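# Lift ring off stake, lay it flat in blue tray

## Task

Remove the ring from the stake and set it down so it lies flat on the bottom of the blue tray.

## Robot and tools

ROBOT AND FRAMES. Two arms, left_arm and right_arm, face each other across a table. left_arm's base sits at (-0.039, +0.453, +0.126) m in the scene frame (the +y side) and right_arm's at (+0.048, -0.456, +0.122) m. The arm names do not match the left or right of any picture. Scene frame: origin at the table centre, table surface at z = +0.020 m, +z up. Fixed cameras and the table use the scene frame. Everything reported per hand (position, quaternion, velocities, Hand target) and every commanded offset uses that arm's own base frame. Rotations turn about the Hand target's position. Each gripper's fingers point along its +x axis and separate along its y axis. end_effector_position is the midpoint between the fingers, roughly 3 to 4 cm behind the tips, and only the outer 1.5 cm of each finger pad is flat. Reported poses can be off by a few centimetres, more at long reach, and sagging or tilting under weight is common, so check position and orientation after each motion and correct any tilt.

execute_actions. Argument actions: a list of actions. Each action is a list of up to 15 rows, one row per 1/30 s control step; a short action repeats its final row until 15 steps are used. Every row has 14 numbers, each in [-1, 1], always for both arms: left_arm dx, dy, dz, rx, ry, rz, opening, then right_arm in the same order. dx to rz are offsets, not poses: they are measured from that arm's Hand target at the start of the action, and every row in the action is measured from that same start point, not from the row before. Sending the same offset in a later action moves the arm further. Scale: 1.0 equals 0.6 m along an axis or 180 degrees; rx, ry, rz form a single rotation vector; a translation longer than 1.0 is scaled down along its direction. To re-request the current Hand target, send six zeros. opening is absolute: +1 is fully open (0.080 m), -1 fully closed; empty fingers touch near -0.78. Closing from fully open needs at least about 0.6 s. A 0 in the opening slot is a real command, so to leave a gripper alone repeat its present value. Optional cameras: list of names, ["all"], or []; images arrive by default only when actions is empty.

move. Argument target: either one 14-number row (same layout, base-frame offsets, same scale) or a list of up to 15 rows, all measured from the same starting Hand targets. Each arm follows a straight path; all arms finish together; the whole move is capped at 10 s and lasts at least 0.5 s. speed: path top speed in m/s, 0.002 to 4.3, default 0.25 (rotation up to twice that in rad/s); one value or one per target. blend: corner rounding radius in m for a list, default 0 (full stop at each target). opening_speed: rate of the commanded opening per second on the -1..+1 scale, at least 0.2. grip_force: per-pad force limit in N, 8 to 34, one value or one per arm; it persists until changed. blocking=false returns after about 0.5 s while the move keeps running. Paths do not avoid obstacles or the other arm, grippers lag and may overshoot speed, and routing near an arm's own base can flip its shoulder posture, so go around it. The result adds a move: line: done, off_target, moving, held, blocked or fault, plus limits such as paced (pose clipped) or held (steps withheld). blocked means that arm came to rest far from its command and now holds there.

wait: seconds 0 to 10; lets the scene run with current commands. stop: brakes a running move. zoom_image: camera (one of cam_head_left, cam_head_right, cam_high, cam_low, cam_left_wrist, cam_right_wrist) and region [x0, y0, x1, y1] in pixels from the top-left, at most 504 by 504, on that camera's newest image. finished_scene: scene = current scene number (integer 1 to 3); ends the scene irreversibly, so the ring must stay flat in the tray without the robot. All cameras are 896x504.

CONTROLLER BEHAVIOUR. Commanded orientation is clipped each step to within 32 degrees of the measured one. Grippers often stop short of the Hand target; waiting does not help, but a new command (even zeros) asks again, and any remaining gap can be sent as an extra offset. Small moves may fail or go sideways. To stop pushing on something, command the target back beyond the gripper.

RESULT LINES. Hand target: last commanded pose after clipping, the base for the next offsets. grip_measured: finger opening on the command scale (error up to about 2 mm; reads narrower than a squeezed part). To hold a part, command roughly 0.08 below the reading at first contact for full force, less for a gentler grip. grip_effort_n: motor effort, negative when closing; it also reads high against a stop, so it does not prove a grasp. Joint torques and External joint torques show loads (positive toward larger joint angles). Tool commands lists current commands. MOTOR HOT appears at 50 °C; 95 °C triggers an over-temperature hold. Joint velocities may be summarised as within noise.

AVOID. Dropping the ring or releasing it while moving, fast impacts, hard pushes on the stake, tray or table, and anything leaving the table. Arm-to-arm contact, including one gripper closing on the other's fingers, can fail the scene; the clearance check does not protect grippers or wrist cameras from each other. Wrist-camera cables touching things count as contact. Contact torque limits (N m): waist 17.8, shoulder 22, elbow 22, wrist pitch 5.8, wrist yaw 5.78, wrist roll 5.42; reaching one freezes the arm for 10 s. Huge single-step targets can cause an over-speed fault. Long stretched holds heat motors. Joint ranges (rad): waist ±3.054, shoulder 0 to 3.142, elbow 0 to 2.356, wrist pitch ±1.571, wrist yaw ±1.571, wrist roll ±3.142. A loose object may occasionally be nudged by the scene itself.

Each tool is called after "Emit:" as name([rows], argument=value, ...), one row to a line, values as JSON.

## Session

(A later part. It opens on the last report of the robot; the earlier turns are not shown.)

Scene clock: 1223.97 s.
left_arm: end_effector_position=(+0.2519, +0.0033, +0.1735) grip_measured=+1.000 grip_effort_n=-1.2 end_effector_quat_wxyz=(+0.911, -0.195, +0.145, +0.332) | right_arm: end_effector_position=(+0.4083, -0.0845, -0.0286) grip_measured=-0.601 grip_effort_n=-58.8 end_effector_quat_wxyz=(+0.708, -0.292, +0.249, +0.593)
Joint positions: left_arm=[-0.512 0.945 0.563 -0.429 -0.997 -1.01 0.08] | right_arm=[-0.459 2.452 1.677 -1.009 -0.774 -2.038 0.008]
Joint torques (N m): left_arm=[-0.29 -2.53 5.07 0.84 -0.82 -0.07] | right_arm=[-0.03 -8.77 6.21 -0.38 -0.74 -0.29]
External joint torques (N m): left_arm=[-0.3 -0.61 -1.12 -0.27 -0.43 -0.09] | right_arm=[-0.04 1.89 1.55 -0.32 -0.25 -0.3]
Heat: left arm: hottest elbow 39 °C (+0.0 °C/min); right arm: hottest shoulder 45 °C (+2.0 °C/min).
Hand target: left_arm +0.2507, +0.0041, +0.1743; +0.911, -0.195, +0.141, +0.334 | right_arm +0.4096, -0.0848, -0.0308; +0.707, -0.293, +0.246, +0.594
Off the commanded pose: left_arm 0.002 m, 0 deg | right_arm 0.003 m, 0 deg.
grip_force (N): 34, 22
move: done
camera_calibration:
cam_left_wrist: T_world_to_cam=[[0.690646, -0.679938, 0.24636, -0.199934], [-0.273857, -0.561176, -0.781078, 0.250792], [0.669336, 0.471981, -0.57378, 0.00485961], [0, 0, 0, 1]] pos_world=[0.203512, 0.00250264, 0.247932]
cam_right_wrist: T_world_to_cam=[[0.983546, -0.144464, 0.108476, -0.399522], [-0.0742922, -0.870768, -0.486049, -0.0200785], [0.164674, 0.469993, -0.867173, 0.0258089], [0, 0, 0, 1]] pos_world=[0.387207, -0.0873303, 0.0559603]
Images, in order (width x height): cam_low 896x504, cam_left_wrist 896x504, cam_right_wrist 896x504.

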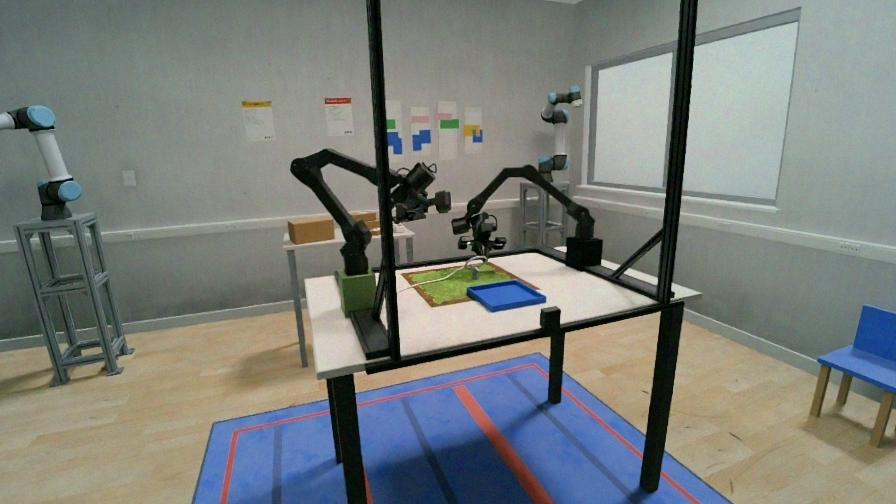

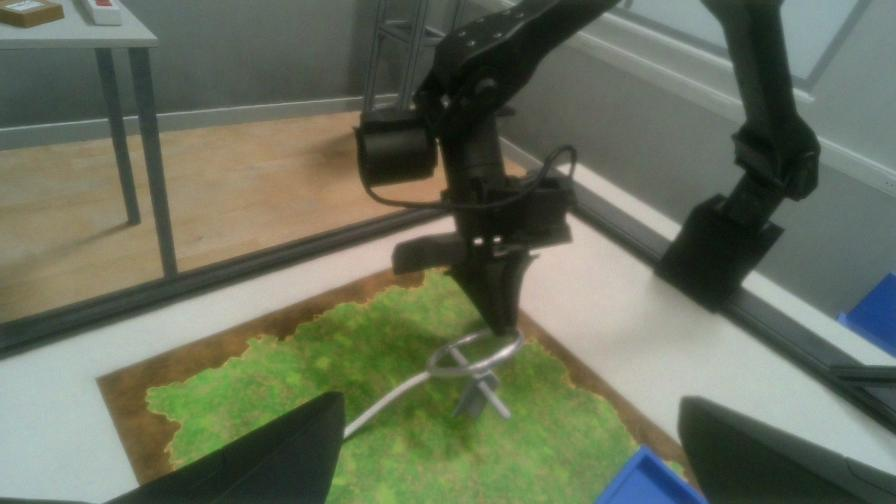

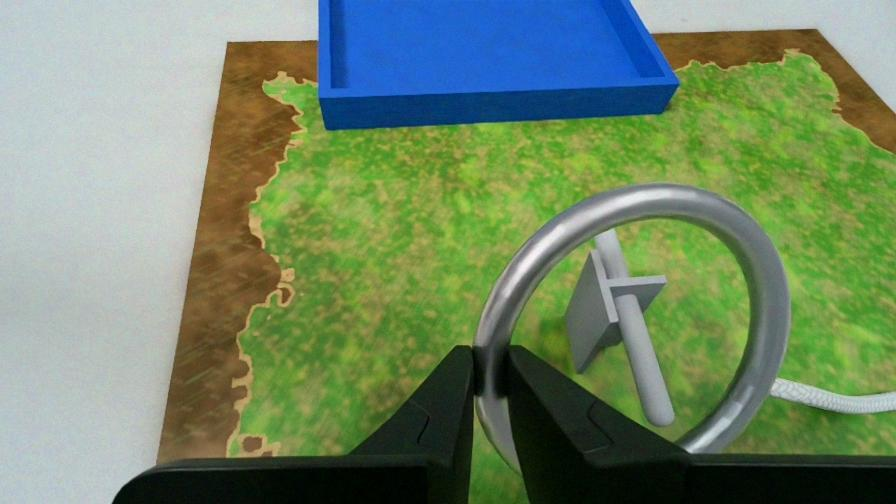

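Emit:
move(target=[0, 0, 0, 0, 0, 0, 1.0, 0, -0.01, 0.1, 0, 0, 0, -0.72], speed=0.06, cameras=["cam_right_wrist", "cam_left_wrist", "cam_low", "cam_head_right"])

Scene clock: 1241.53 s.
left_arm: end_effector_position=(+0.2519, +0.0033, +0.1735) grip_measured=+1.000 grip_effort_n=-1.2 end_effector_quat_wxyz=(+0.911, -0.195, +0.145, +0.332) | right_arm: end_effector_position=(+0.4064, -0.0885, +0.0202) grip_measured=-0.601 grip_effort_n=-58.4 end_effector_quat_wxyz=(+0.706, -0.281, +0.254, +0.599)
Joint positions: left_arm=[-0.512 0.945 0.563 -0.429 -0.997 -1.01 0.08] | right_arm=[-0.469 2.388 1.766 -1.202 -0.771 -2.055 0.008]
Joint torques (N m): left_arm=[-0.33 -2.57 5.05 0.83 -0.83 -0.07] | right_arm=[-0.34 -11.99 6.5 -0.49 -0.73 -0.27]
External joint torques (N m): left_arm=[-0.34 -0.63 -1.17 -0.28 -0.44 -0.09] | right_arm=[-0.35 -1.41 1.56 -0.37 -0.25 -0.28]
Heat: left arm: hottest elbow 39 °C (+0.0 °C/min); right arm: hottest shoulder 46 °C (+3.0 °C/min).
Hand target: left_arm +0.2507, +0.0041, +0.1743; +0.911, -0.195, +0.141, +0.334 | right_arm +0.4097, -0.0908, +0.0293; +0.707, -0.293, +0.246, +0.594
Off the commanded pose: left_arm 0.002 m, 0 deg | right_arm 0.010 m, 2 deg.
grip_force (N): 34, 22
move: off_target (right_arm)
camera_calibration:
cam_left_wrist: T_world_to_cam=[[0.690646, -0.679938, 0.24636, -0.199934], [-0.273857, -0.561176, -0.781078, 0.250792], [0.669336, 0.471981, -0.57378, 0.00485961], [0, 0, 0, 1]] pos_world=[0.203512, 0.00250264, 0.247932]
cam_right_wrist: T_world_to_cam=[[0.986286, -0.143325, 0.0818408, -0.404027], [-0.084615, -0.864846, -0.494855, 0.00496841], [0.141705, 0.481143, -0.865113, 0.0806611], [0, 0, 0, 1]] pos_world=[0.387477, -0.0924197, 0.105305]
Images, in order (width x height): cam_head_right 896x504, cam_low 896x504, cam_left_wrist 896x504, cam_right_wrist 896x504.

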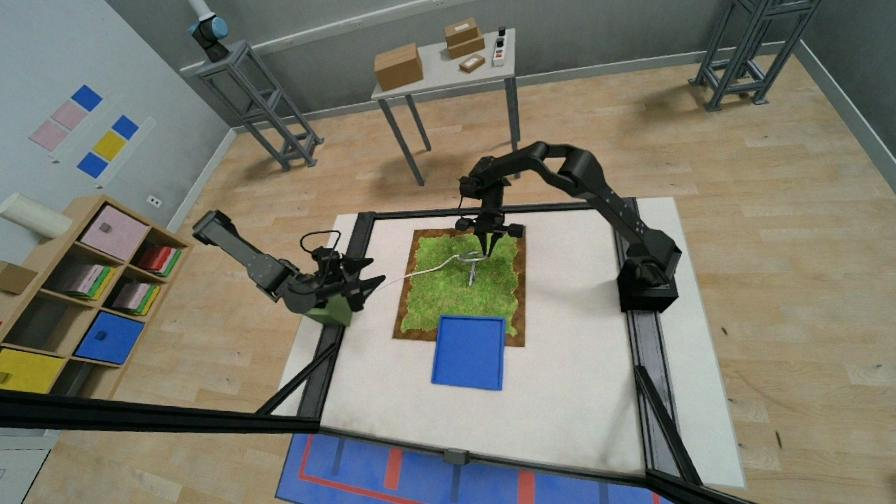

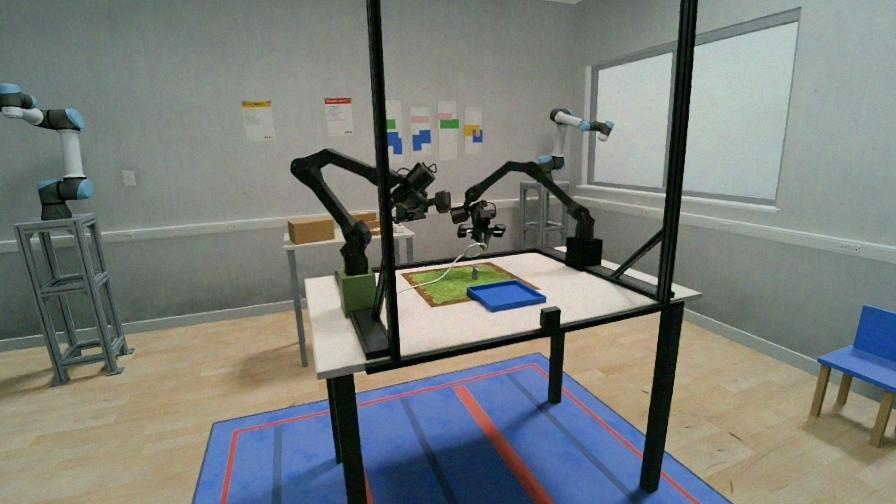

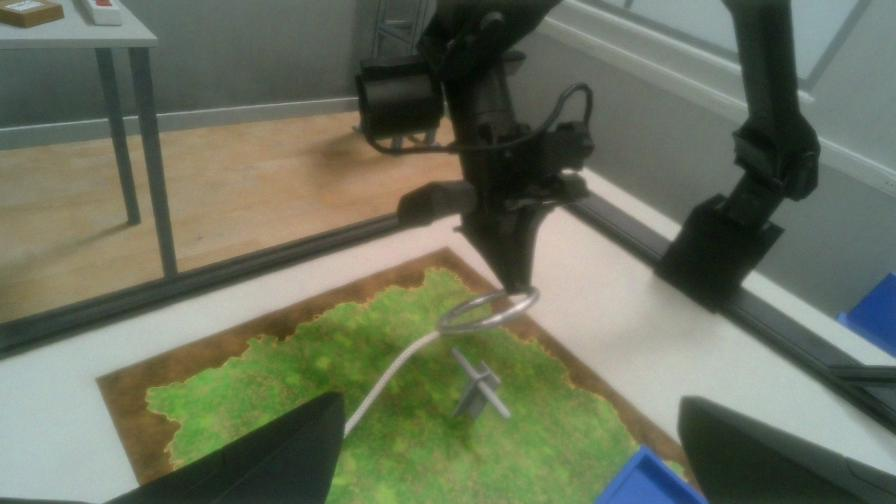

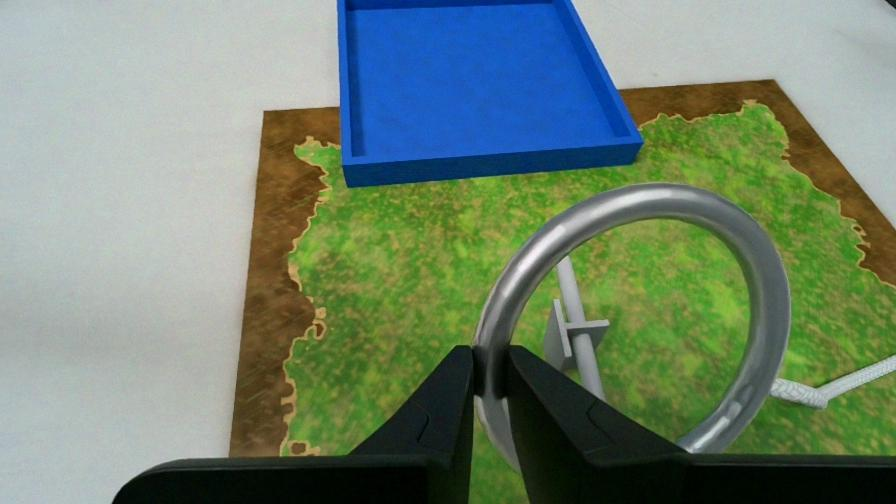

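Emit:
move(target=[0,0,0,0,0,0,1,-0.0028,0.73,-0.12,-0.25,0,0,-0.72], speed=0.12, grip_force=[34,22], cameras=["cam_head_left","cam_head_right","cam_right_wrist","cam_left_wrist"])

Scene clock: 1344.73 s.
left_arm: end_effector_position=(+0.2519, +0.0033, +0.1735) grip_measured=+1.000 grip_effort_n=-0.7 end_effector_quat_wxyz=(+0.911, -0.195, +0.145, +0.332) | right_arm: end_effector_position=(+0.4068, +0.3463, -0.0397) grip_measured=-0.601 grip_effort_n=-58.8 end_effector_quat_wxyz=(+0.540, -0.541, +0.453, +0.458)
Joint positions: left_arm=[-0.512 0.945 0.563 -0.429 -0.997 -1.01 0.08] | right_arm=[0.736 2.689 2.276 -1.028 0.11 -0.847 0.008]
Joint torques (N m): left_arm=[-0.35 -2.52 5.05 0.84 -0.83 -0.09] | right_arm=[0.09 -10.73 7.93 0.43 0.24 0.18]
External joint torques (N m): left_arm=[-0.33 -0.63 -1.15 -0.28 -0.45 -0.11] | right_arm=[0.12 2.01 2.1 -0.11 0.19 0.17]
Heat: left arm: hottest elbow 39 °C (+0.0 °C/min); right arm: hottest shoulder 53 °C (+4.0 °C/min). Fold the right arm in close to its base, or ease its load, before you think long.
Hand target: left_arm +0.2507, +0.0041, +0.1743; +0.911, -0.195, +0.141, +0.334 | right_arm +0.4080, +0.3473, -0.0426; +0.541, -0.542, +0.455, +0.455
Off the commanded pose: left_arm 0.002 m, 0 deg | right_arm 0.003 m, 0 deg.
MOTOR HOT: joint 2 (shoulder) of the right arm reports 53 °C; the controller stops that arm at 95 °C. To cool a motor, set the load down, stop pushing, or move to a pose that needs little force.
grip_force (N): 34, 22
move: done
camera_calibration:
cam_left_wrist: T_world_to_cam=[[0.690646, -0.679938, 0.24636, -0.199934], [-0.273857, -0.561176, -0.781078, 0.250792], [0.669336, 0.471981, -0.57378, 0.00485961], [0, 0, 0, 1]] pos_world=[0.203512, 0.00250264, 0.247932]
cam_right_wrist: T_world_to_cam=[[0.984626, -0.0144535, 0.174076, -0.377475], [-0.0611912, -0.961961, 0.266244, 0.405656], [0.163606, -0.272803, -0.948057, 0.0684019], [0, 0, 0, 1]] pos_world=[0.385304, 0.40343, 0.0225548]
Images, in order (width x height): cam_head_left 896x504, cam_head_right 896x504, cam_left_wrist 896x504, cam_right_wrist 896x504.

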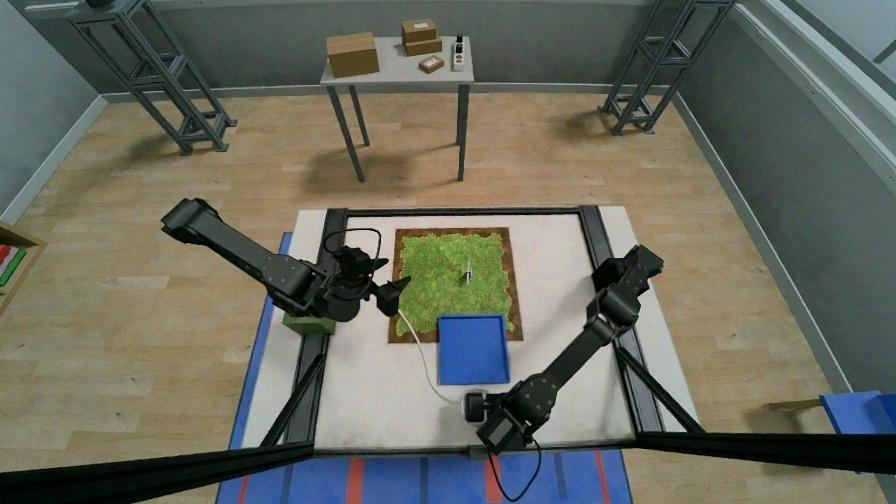

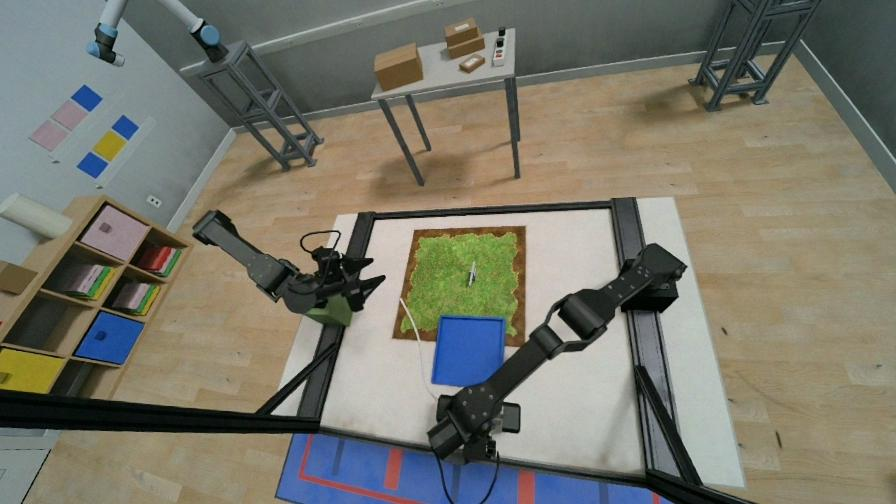

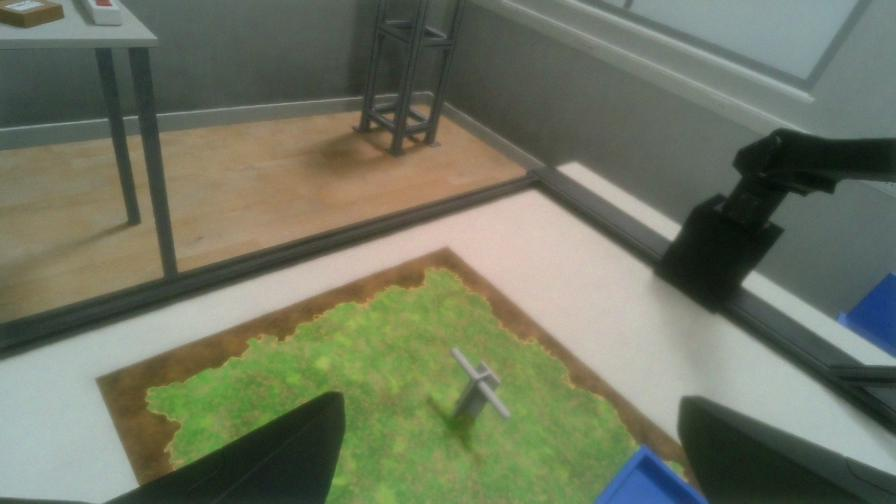

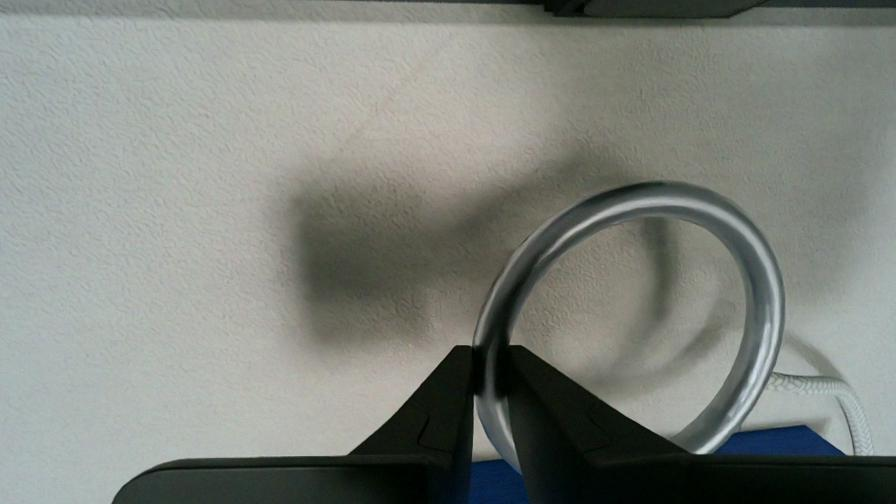

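Emit:
move([
  [0,0,0,0,0,0,1,0,-0.03,0.06,0,0,0,-0.72],
  [0,0,0,0,0,0,1,0,-0.278,0.05,0,0,0,-0.72],
], speed=0.12, blend=[0.01,0], cameras=["cam_head_left","cam_head_right","cam_right_wrist","cam_high"])

Scene clock: 1387.03 s.
left_arm: end_effector_position=(+0.2519, +0.0033, +0.1735) grip_measured=+1.000 grip_effort_n=-0.7 end_effector_quat_wxyz=(+0.911, -0.195, +0.145, +0.332) | right_arm: end_effector_position=(+0.4068, +0.1797, -0.0201) grip_measured=-0.601 grip_effort_n=-58.4 end_effector_quat_wxyz=(+0.537, -0.539, +0.463, +0.455)
Joint positions: left_arm=[-0.512 0.945 0.563 -0.429 -0.997 -1.01 0.08] | right_arm=[0.442 2.262 1.564 -0.735 0.078 -1.129 0.008]
Joint torques (N m): left_arm=[-0.3 -2.52 5.05 0.83 -0.81 -0.08] | right_arm=[-0.1 -12.24 5.02 0.74 -0.18 -0.21]
External joint torques (N m): left_arm=[-0.3 -0.61 -1.11 -0.27 -0.42 -0.09] | right_arm=[0.02 -1.78 -0.5 0.18 -0.2 -0.22]
Heat: left arm: hottest elbow 39 °C (+0.0 °C/min); right arm: hottest shoulder 51 °C (-1.0 °C/min). Fold the right arm in close to its base, or ease its load, before you think long.
Hand target: left_arm +0.2507, +0.0041, +0.1743; +0.911, -0.195, +0.141, +0.334 | right_arm +0.4080, +0.1804, -0.0126; +0.541, -0.542, +0.455, +0.455
Off the commanded pose: left_arm 0.002 m, 0 deg | right_arm 0.008 m, 1 deg.
MOTOR HOT: still on. Joint 2 (shoulder) of the right arm reports 51 °C.
grip_force (N): 34, 22
move: done
camera_calibration:
cam_right_wrist: T_world_to_cam=[[0.986393, -0.0238137, 0.162671, -0.38252], [-0.0693715, -0.957343, 0.280502, 0.242941], [0.149053, -0.28797, -0.945969, 0.0502086], [0, 0, 0, 1]] pos_world=[0.386684, 0.237928, 0.0415753]
Images, in order (width x height): cam_head_left 896x504, cam_head_right 896x504, cam_high 896x504, cam_right_wrist 896x504.

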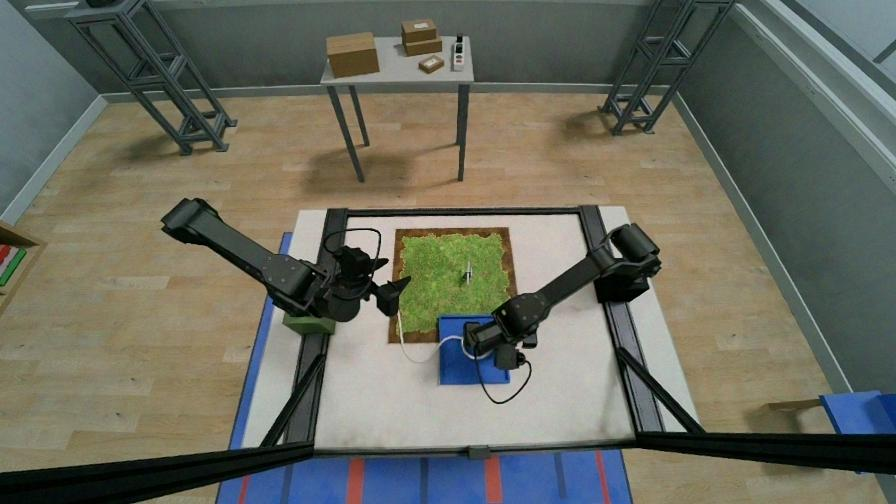

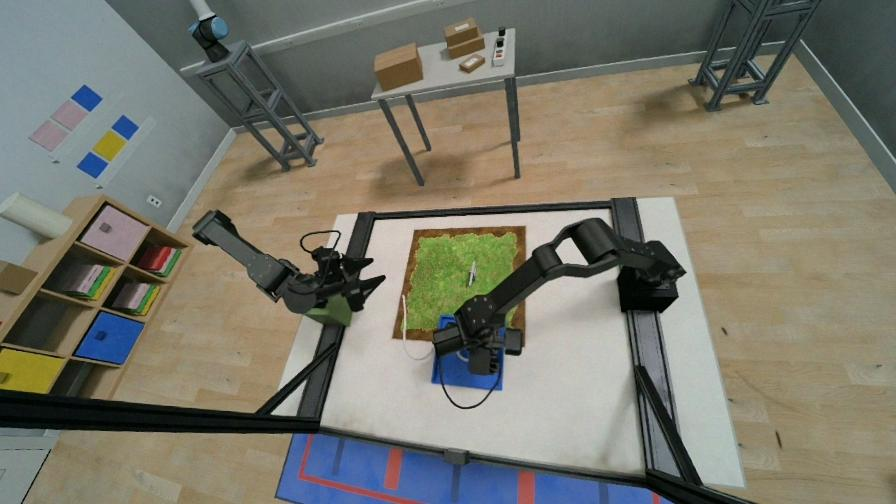

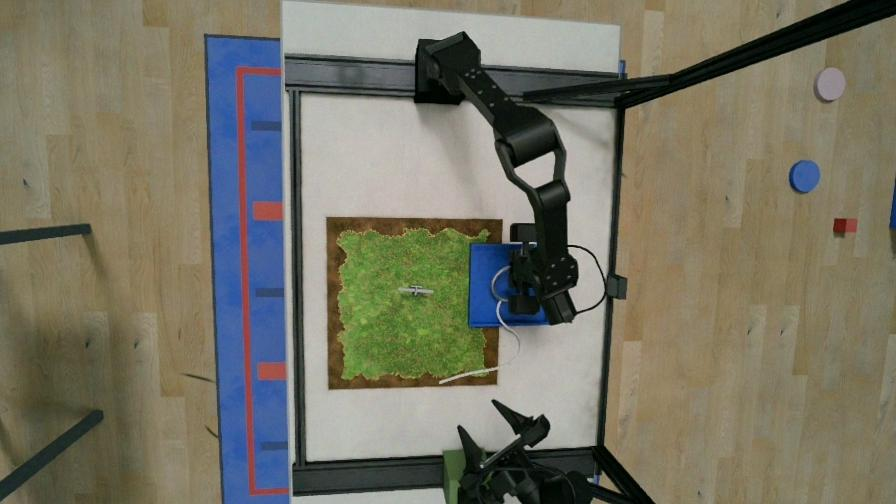

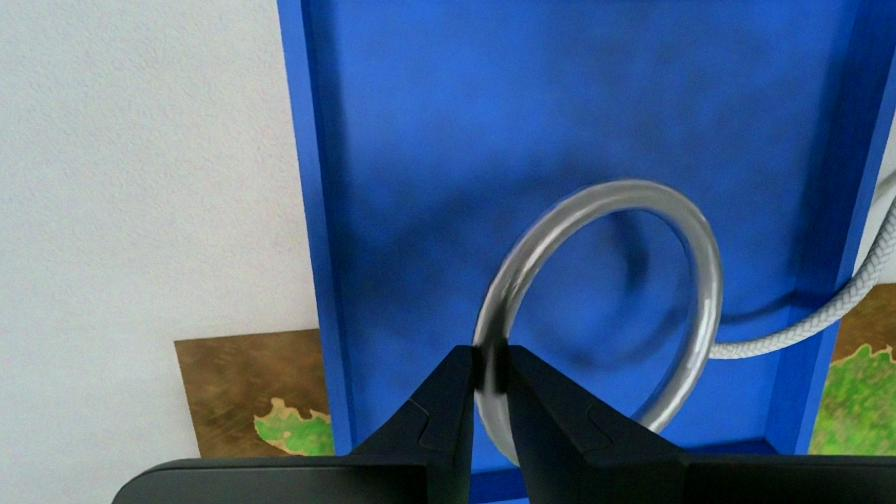

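Emit:
move([
  [0,0,0,0,0,0,1,0,0,-0.085,0,0,0,-0.72],
  [0,0,0,0,0,0,1,0,0,-0.105,0,0,0,-0.72],
], speed=[0.1,0.03], blend=[0.005,0], cameras=["cam_right_wrist"])

Scene clock: 1410.83 s.
left_arm: end_effector_position=(+0.2519, +0.0033, +0.1735) grip_measured=+1.000 grip_effort_n=-0.7 end_effector_quat_wxyz=(+0.911, -0.195, +0.145, +0.332) | right_arm: end_effector_position=(+0.4130, +0.1824, -0.0663) grip_measured=-0.601 grip_effort_n=-58.4 end_effector_quat_wxyz=(+0.550, -0.543, +0.449, +0.449)
Joint positions: left_arm=[-0.512 0.945 0.563 -0.429 -0.997 -1.01 0.08] | right_arm=[0.442 2.348 1.501 -0.544 0.078 -1.129 0.008]
Joint torques (N m): left_arm=[-0.36 -2.58 5.06 0.82 -0.84 -0.07] | right_arm=[-0.07 -8.01 4.32 0.72 -0.18 -0.2]
External joint torques (N m): left_arm=[-0.36 -0.65 -1.13 -0.29 -0.45 -0.08] | right_arm=[-0.06 2.59 -0.84 0.09 -0.19 -0.21]
Heat: left arm: hottest elbow 39 °C (+0.0 °C/min); right arm: hottest shoulder 57 °C (+5.0 °C/min). Fold the right arm in close to its base, or ease its load, before you think long.
Hand target: left_arm +0.2507, +0.0041, +0.1743; +0.911, -0.195, +0.141, +0.334 | right_arm +0.4079, +0.1805, -0.0756; +0.541, -0.542, +0.455, +0.455
Off the commanded pose: left_arm 0.002 m, 0 deg | right_arm 0.011 m, 1 deg.
MOTOR HOT: still on. Joint 2 (shoulder) of the right arm reports 57 °C.
grip_force (N): 34, 22
move: off_target (right_arm)
camera_calibration:
cam_right_wrist: T_world_to_cam=[[0.979587, -0.0271148, 0.199185, -0.375195], [-0.0796372, -0.962135, 0.260679, 0.262725], [0.184575, -0.27122, -0.944654, -0.0112508], [0, 0, 0, 1]] pos_world=[0.390535, 0.239552, -0.00438164]
Images, in order (width x height): cam_right_wrist 896x504.

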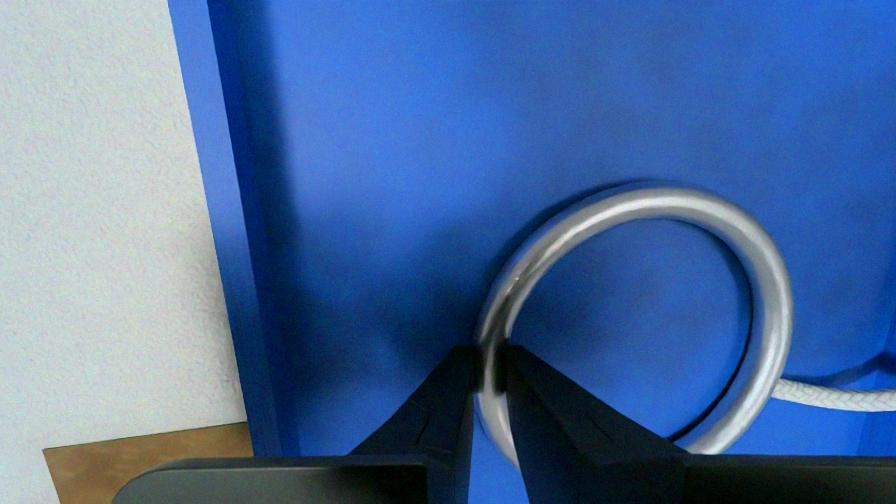

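Emit:
move(target=[0,0,0,0,0,0,1,-0.004,0,-0.012,0,0,0,-0.72], speed=0.03, cameras=["cam_right_wrist"])

Scene clock: 1420.17 s.
left_arm: end_effector_position=(+0.2519, +0.0033, +0.1735) grip_measured=+1.000 grip_effort_n=-1.2 end_effector_quat_wxyz=(+0.911, -0.195, +0.145, +0.332) | right_arm: end_effector_position=(+0.4134, +0.1826, -0.0686) grip_measured=-0.601 grip_effort_n=-58.4 end_effector_quat_wxyz=(+0.553, -0.544, +0.445, +0.447)
Joint positions: left_arm=[-0.512 0.945 0.563 -0.429 -0.997 -1.01 0.08] | right_arm=[0.442 2.348 1.489 -0.521 0.078 -1.129 0.008]
Joint torques (N m): left_arm=[-0.35 -2.54 5.02 0.84 -0.82 -0.06] | right_arm=[0.14 -7.04 3.68 0.98 -0.17 -0.13]
External joint torques (N m): left_arm=[-0.34 -0.65 -1.14 -0.26 -0.43 -0.08] | right_arm=[0.2 3.51 -1.45 0.33 -0.18 -0.14]
Heat: left arm: hottest elbow 39 °C (+0.0 °C/min); right arm: hottest shoulder 54 °C (+3.0 °C/min). Fold the right arm in close to its base, or ease its load, before you think long.
Hand target: left_arm +0.2507, +0.0041, +0.1743; +0.911, -0.195, +0.141, +0.334 | right_arm +0.4056, +0.1806, -0.0827; +0.541, -0.542, +0.454, +0.455
Off the commanded pose: left_arm 0.002 m, 0 deg | right_arm 0.016 m, 2 deg.
MOTOR HOT: still on. Joint 2 (shoulder) of the right arm reports 54 °C.
grip_force (N): 34, 22
move: off_target (right_arm)
camera_calibration:
cam_right_wrist: T_world_to_cam=[[0.977697, -0.0279766, 0.208148, -0.373668], [-0.0820007, -0.963273, 0.255697, 0.264367], [0.19335, -0.267062, -0.944084, -0.0177694], [0, 0, 0, 1]] pos_world=[0.390448, 0.239458, -0.00659532]
Images, in order (width x height): cam_right_wrist 896x504.

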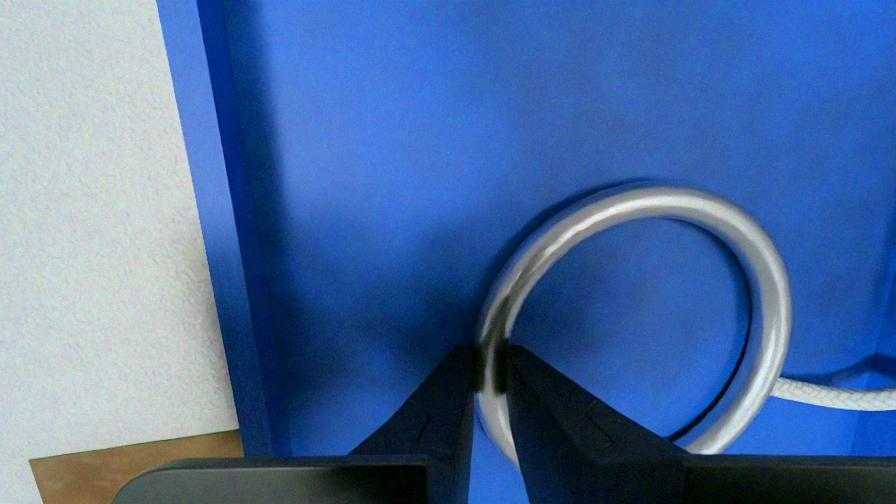

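Emit:
move([
  [0,0,0,0,0,0,1,0,0,0,0,0,0,-0.4],
  [0,0,0,0,0,0,1,0,0,0.06,0,0,0,-0.4],
  [0,0,0,0,0,0,1,0,0,0.3,0,0,0,-0.4],
], speed=[0.03,0.04,0.15], opening_speed=0.3, blend=[0,0.01,0], cameras=["cam_right_wrist","cam_head_left","cam_high"])

Scene clock: 1437.00 s.
left_arm: end_effector_position=(+0.2519, +0.0033, +0.1735) grip_measured=+1.000 grip_effort_n=-1.2 end_effector_quat_wxyz=(+0.911, -0.195, +0.145, +0.332) | right_arm: end_effector_position=(+0.4046, +0.1784, +0.0920) grip_measured=-0.403 grip_effort_n=17.9 end_effector_quat_wxyz=(+0.538, -0.540, +0.461, +0.454)
Joint positions: left_arm=[-0.512 0.945 0.563 -0.429 -0.997 -1.01 0.08] | right_arm=[0.442 2.127 1.807 -1.107 0.078 -1.129 0.017]
Joint torques (N m): left_arm=[-0.33 -2.53 5.07 0.84 -0.83 -0.06] | right_arm=[0.15 -10.25 7.46 0.36 -0.17 -0.14]
External joint torques (N m): left_arm=[-0.33 -0.63 -1.08 -0.26 -0.45 -0.08] | right_arm=[0.21 -0.19 1.48 -0.2 -0.18 -0.14]
Heat: left arm: hottest elbow 39 °C (+0.0 °C/min); right arm: hottest shoulder 51 °C (+0.0 °C/min). Fold the right arm in close to its base, or ease its load, before you think long.
Hand target: left_arm +0.2507, +0.0041, +0.1743; +0.911, -0.195, +0.141, +0.334 | right_arm +0.4056, +0.1805, +0.0972; +0.541, -0.542, +0.455, +0.455
Off the commanded pose: left_arm 0.002 m, 0 deg | right_arm 0.006 m, 1 deg.
MOTOR HOT: still on. Joint 2 (shoulder) of the right arm reports 51 °C.
grip_force (N): 34, 22
move: done
camera_calibration:
cam_right_wrist: T_world_to_cam=[[0.985659, -0.0242409, 0.166999, -0.398624], [-0.070701, -0.957905, 0.278245, 0.211047], [0.153224, -0.286062, -0.945881, 0.15427], [0, 0, 0, 1]] pos_world=[0.38419, 0.236631, 0.153768]
Images, in order (width x height): cam_head_left 896x504, cam_high 896x504, cam_right_wrist 896x504.

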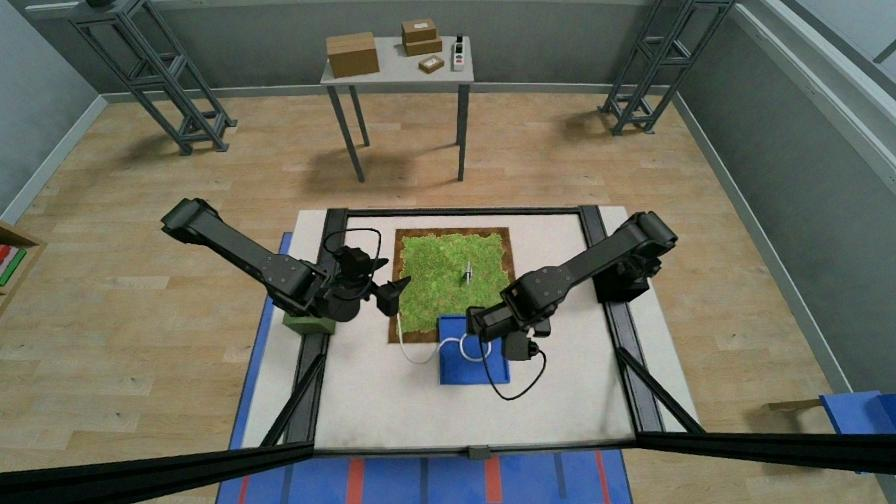

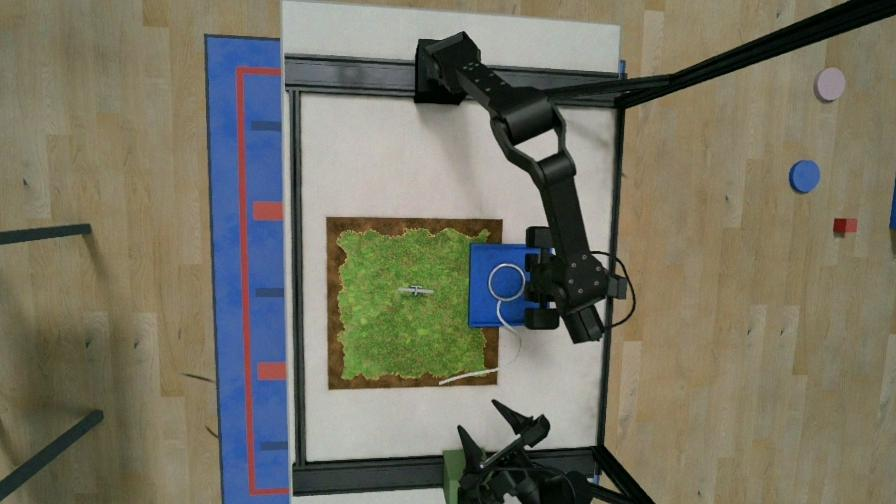

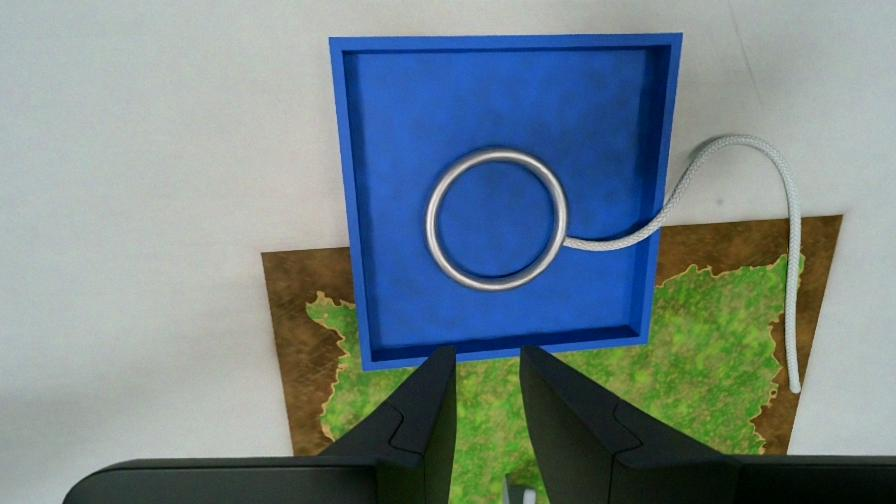

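Emit:
zoom_image(camera="cam_right_wrist", region=[380, 110, 680, 320])

Scaled by 1.680 from the camera's 896x504 image, which has a finer 1280x720 frame.

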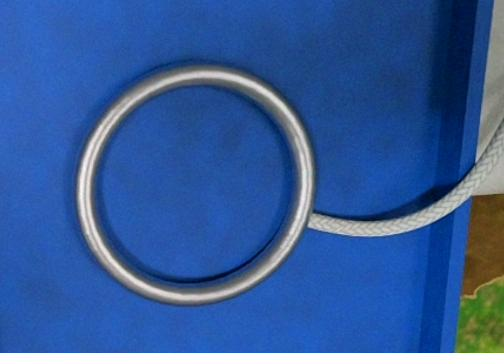

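Emit:
move([
  [0,0,0,0,0,0,1,-0.243,-0.25,0.1217,0,0,0,-0.4],
  [0.2988,-0.1335,-0.124,-0.3115,0.2162,0.1792,1,-0.243,-0.25,0.1217,0,0,0,-0.4],
], speed=0.2, cameras=["cam_head_left","cam_left_wrist","cam_high"])

Scene clock: 1612.00 s.
left_arm: end_effector_position=(+0.4284, -0.0758, +0.1004) grip_measured=+1.000 grip_effort_n=-0.7 end_effector_quat_wxyz=(+0.504, -0.497, +0.500, +0.499) | right_arm: end_effector_position=(+0.2626, +0.0305, +0.1710) grip_measured=-0.403 grip_effort_n=17.9 end_effector_quat_wxyz=(+0.543, -0.542, +0.456, +0.451)
Joint positions: left_arm=[-0.177 2.235 2.023 -1.358 -0.006 -1.742 0.08] | right_arm=[0.132 1.4 1.247 -1.243 0.028 -1.436 0.017]
Joint torques (N m): left_arm=[0.15 -8.39 5.7 -0.22 0.17 -0.11] | right_arm=[-0.22 -5.19 5.24 0.39 -0.32 -0.22]
External joint torques (N m): left_arm=[0.14 1.49 0.28 -0.51 0.23 -0.11] | right_arm=[-0.23 -0.54 -0.73 -0.2 -0.28 -0.23]
Heat: left arm: hottest elbow 40 °C (+1.0 °C/min); right arm: hottest shoulder 52 °C (-1.0 °C/min). Fold the right arm in close to its base, or ease its load, before you think long.
Hand target: left_arm +0.4299, -0.0761, +0.0998; +0.500, -0.500, +0.500, +0.500 | right_arm +0.2599, +0.0305, +0.1702; +0.541, -0.542, +0.455, +0.455
Off the commanded pose: left_arm 0.002 m, 0 deg | right_arm 0.003 m, 0 deg.
MOTOR HOT: still on. Joint 2 (shoulder) of the right arm reports 52 °C.
grip_force (N): 34, 22
move: done
camera_calibration:
cam_left_wrist: T_world_to_cam=[[0.999315, -0.0028731, -0.0369082, -0.410166], [0.00445192, -0.980422, 0.196859, -0.0515919], [-0.0367512, -0.196888, -0.979737, 0.174662], [0, 0, 0, 1]] pos_world=[0.416534, -0.0173714, 0.166141]
Images, in order (width x height): cam_head_left 896x504, cam_high 896x504, cam_left_wrist 896x504.

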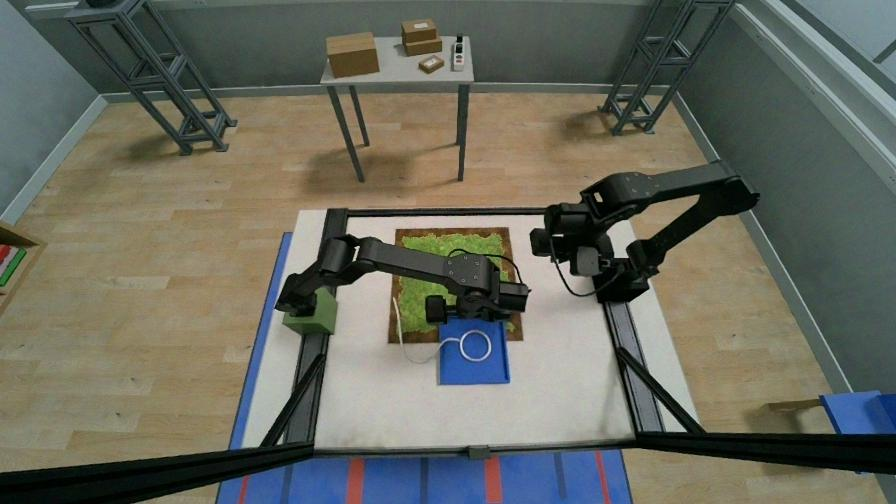

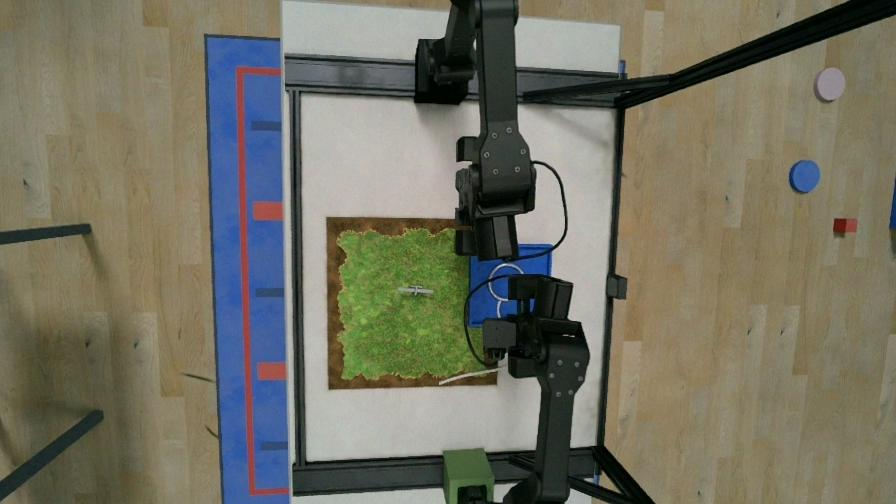

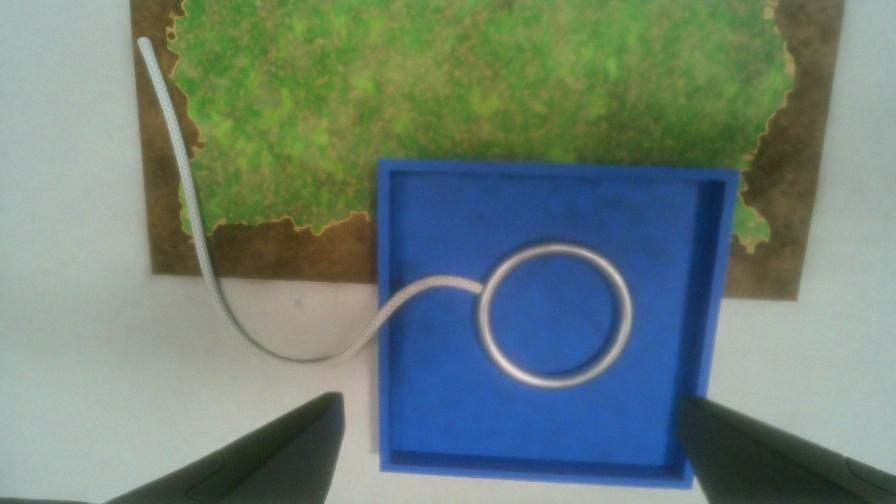

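Emit:
move(target=[0.0038,-0.0957,-0.2163,0.0170,-0.0538,0.1940,-0.3,0,0,0,0,0,0,-0.4], speed=0.12, cameras=["cam_left_wrist"])

Scene clock: 1725.70 s.
left_arm: end_effector_position=(+0.4335, -0.1342, -0.0264) grip_measured=-0.297 grip_effort_n=-15.1 end_effector_quat_wxyz=(-0.379, +0.656, -0.273, -0.593) | right_arm: end_effector_position=(+0.2626, +0.0305, +0.1710) grip_measured=-0.403 grip_effort_n=18.4 end_effector_quat_wxyz=(+0.543, -0.542, +0.456, +0.451)
Joint positions: left_arm=[-0.345 2.327 1.651 -0.786 -0.136 -2.517 0.022] | right_arm=[0.132 1.4 1.247 -1.243 0.028 -1.436 0.017]
Joint torques (N m): left_arm=[0.02 -8.47 3.91 0.44 -0.4 -0.14] | right_arm=[-0.22 -5.2 5.24 0.39 -0.32 -0.22]
External joint torques (N m): left_arm=[0.1 1.66 -1.23 0.01 -0.3 -0.15] | right_arm=[-0.22 -0.51 -0.77 -0.21 -0.29 -0.23]
Heat: left arm: hottest elbow 43 °C (+0.0 °C/min); right arm: hottest shoulder 38 °C (-4.0 °C/min).
Hand target: left_arm +0.4323, -0.1334, -0.0300; -0.380, +0.653, -0.271, -0.596 | right_arm +0.2599, +0.0305, +0.1702; +0.541, -0.542, +0.455, +0.455
Off the commanded pose: left_arm 0.004 m, 1 deg | right_arm 0.003 m, 0 deg.
MOTOR HOT: cleared for the motors of the right arm.
grip_force (N): 34, 22
move: done
camera_calibration:
cam_left_wrist: T_world_to_cam=[[0.811097, 0.569368, 0.133949, -0.257164], [0.53818, -0.816156, 0.210361, -0.292764], [0.229096, -0.0985344, -0.968404, -0.0626285], [0, 0, 0, 1]] pos_world=[0.380493, -0.0986913, 0.0353832]
Images, in order (width x height): cam_left_wrist 896x504.

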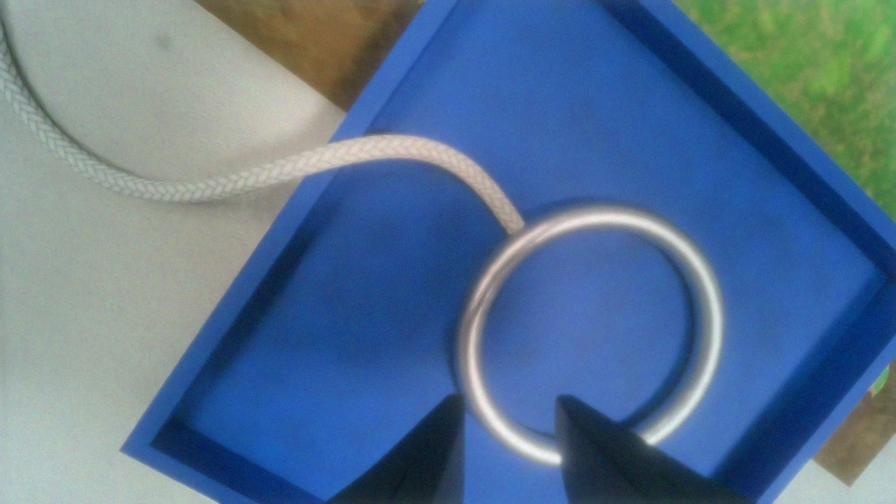

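Emit:
move(target=[-0.0017,-0.0017,-0.0633,0,0,0,-0.3,0,0,0,0,0,0,-0.4], speed=0.05, cameras=["cam_left_wrist"])

Scene clock: 1760.63 s.
left_arm: end_effector_position=(+0.4330, -0.1347, -0.0645) grip_measured=-0.297 grip_effort_n=-15.1 end_effector_quat_wxyz=(-0.378, +0.656, -0.273, -0.594) | right_arm: end_effector_position=(+0.2626, +0.0305, +0.1710) grip_measured=-0.403 grip_effort_n=17.4 end_effector_quat_wxyz=(+0.543, -0.542, +0.456, +0.451)
Joint positions: left_arm=[-0.347 2.397 1.61 -0.675 -0.136 -2.52 0.022] | right_arm=[0.132 1.4 1.247 -1.243 0.028 -1.436 0.017]
Joint torques (N m): left_arm=[-0.24 -8.87 3.65 0.41 -0.41 -0.09] | right_arm=[-0.22 -5.2 5.24 0.39 -0.32 -0.22]
External joint torques (N m): left_arm=[-0.12 1.31 -1.17 0 -0.3 -0.1] | right_arm=[-0.23 -0.55 -0.73 -0.2 -0.29 -0.23]
Heat: left arm: hottest shoulder 40 °C (+6.0 °C/min); right arm: hottest shoulder 37 °C (-2.0 °C/min).
Hand target: left_arm +0.4312, -0.1344, -0.0679; -0.380, +0.653, -0.270, -0.596 | right_arm +0.2599, +0.0305, +0.1702; +0.541, -0.542, +0.455, +0.455
Off the commanded pose: left_arm 0.004 m, 1 deg | right_arm 0.003 m, 0 deg.
grip_force (N): 34, 22
move: done
camera_calibration:
cam_left_wrist: T_world_to_cam=[[0.809972, 0.57095, 0.134023, -0.250665], [0.539738, -0.815098, 0.210468, -0.285427], [0.229409, -0.0981362, -0.96837, -0.0994298], [0, 0, 0, 1]] pos_world=[0.379897, -0.0992917, -0.00261671]
Images, in order (width x height): cam_left_wrist 896x504.

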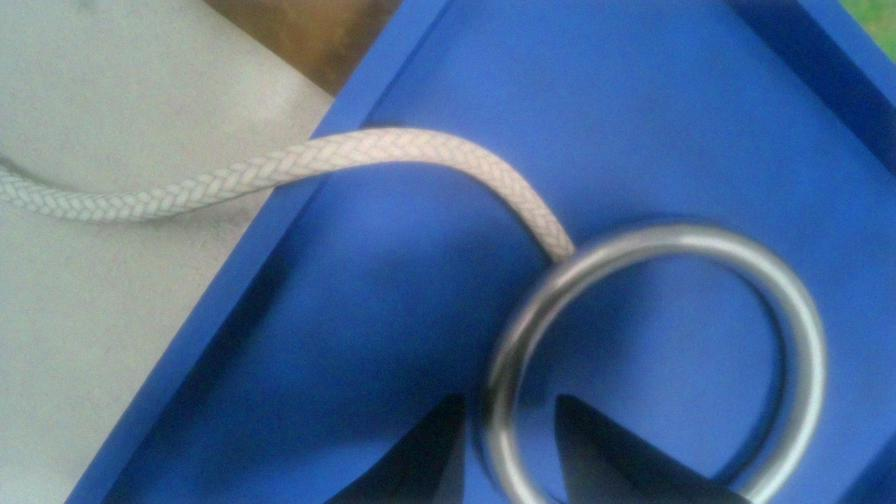

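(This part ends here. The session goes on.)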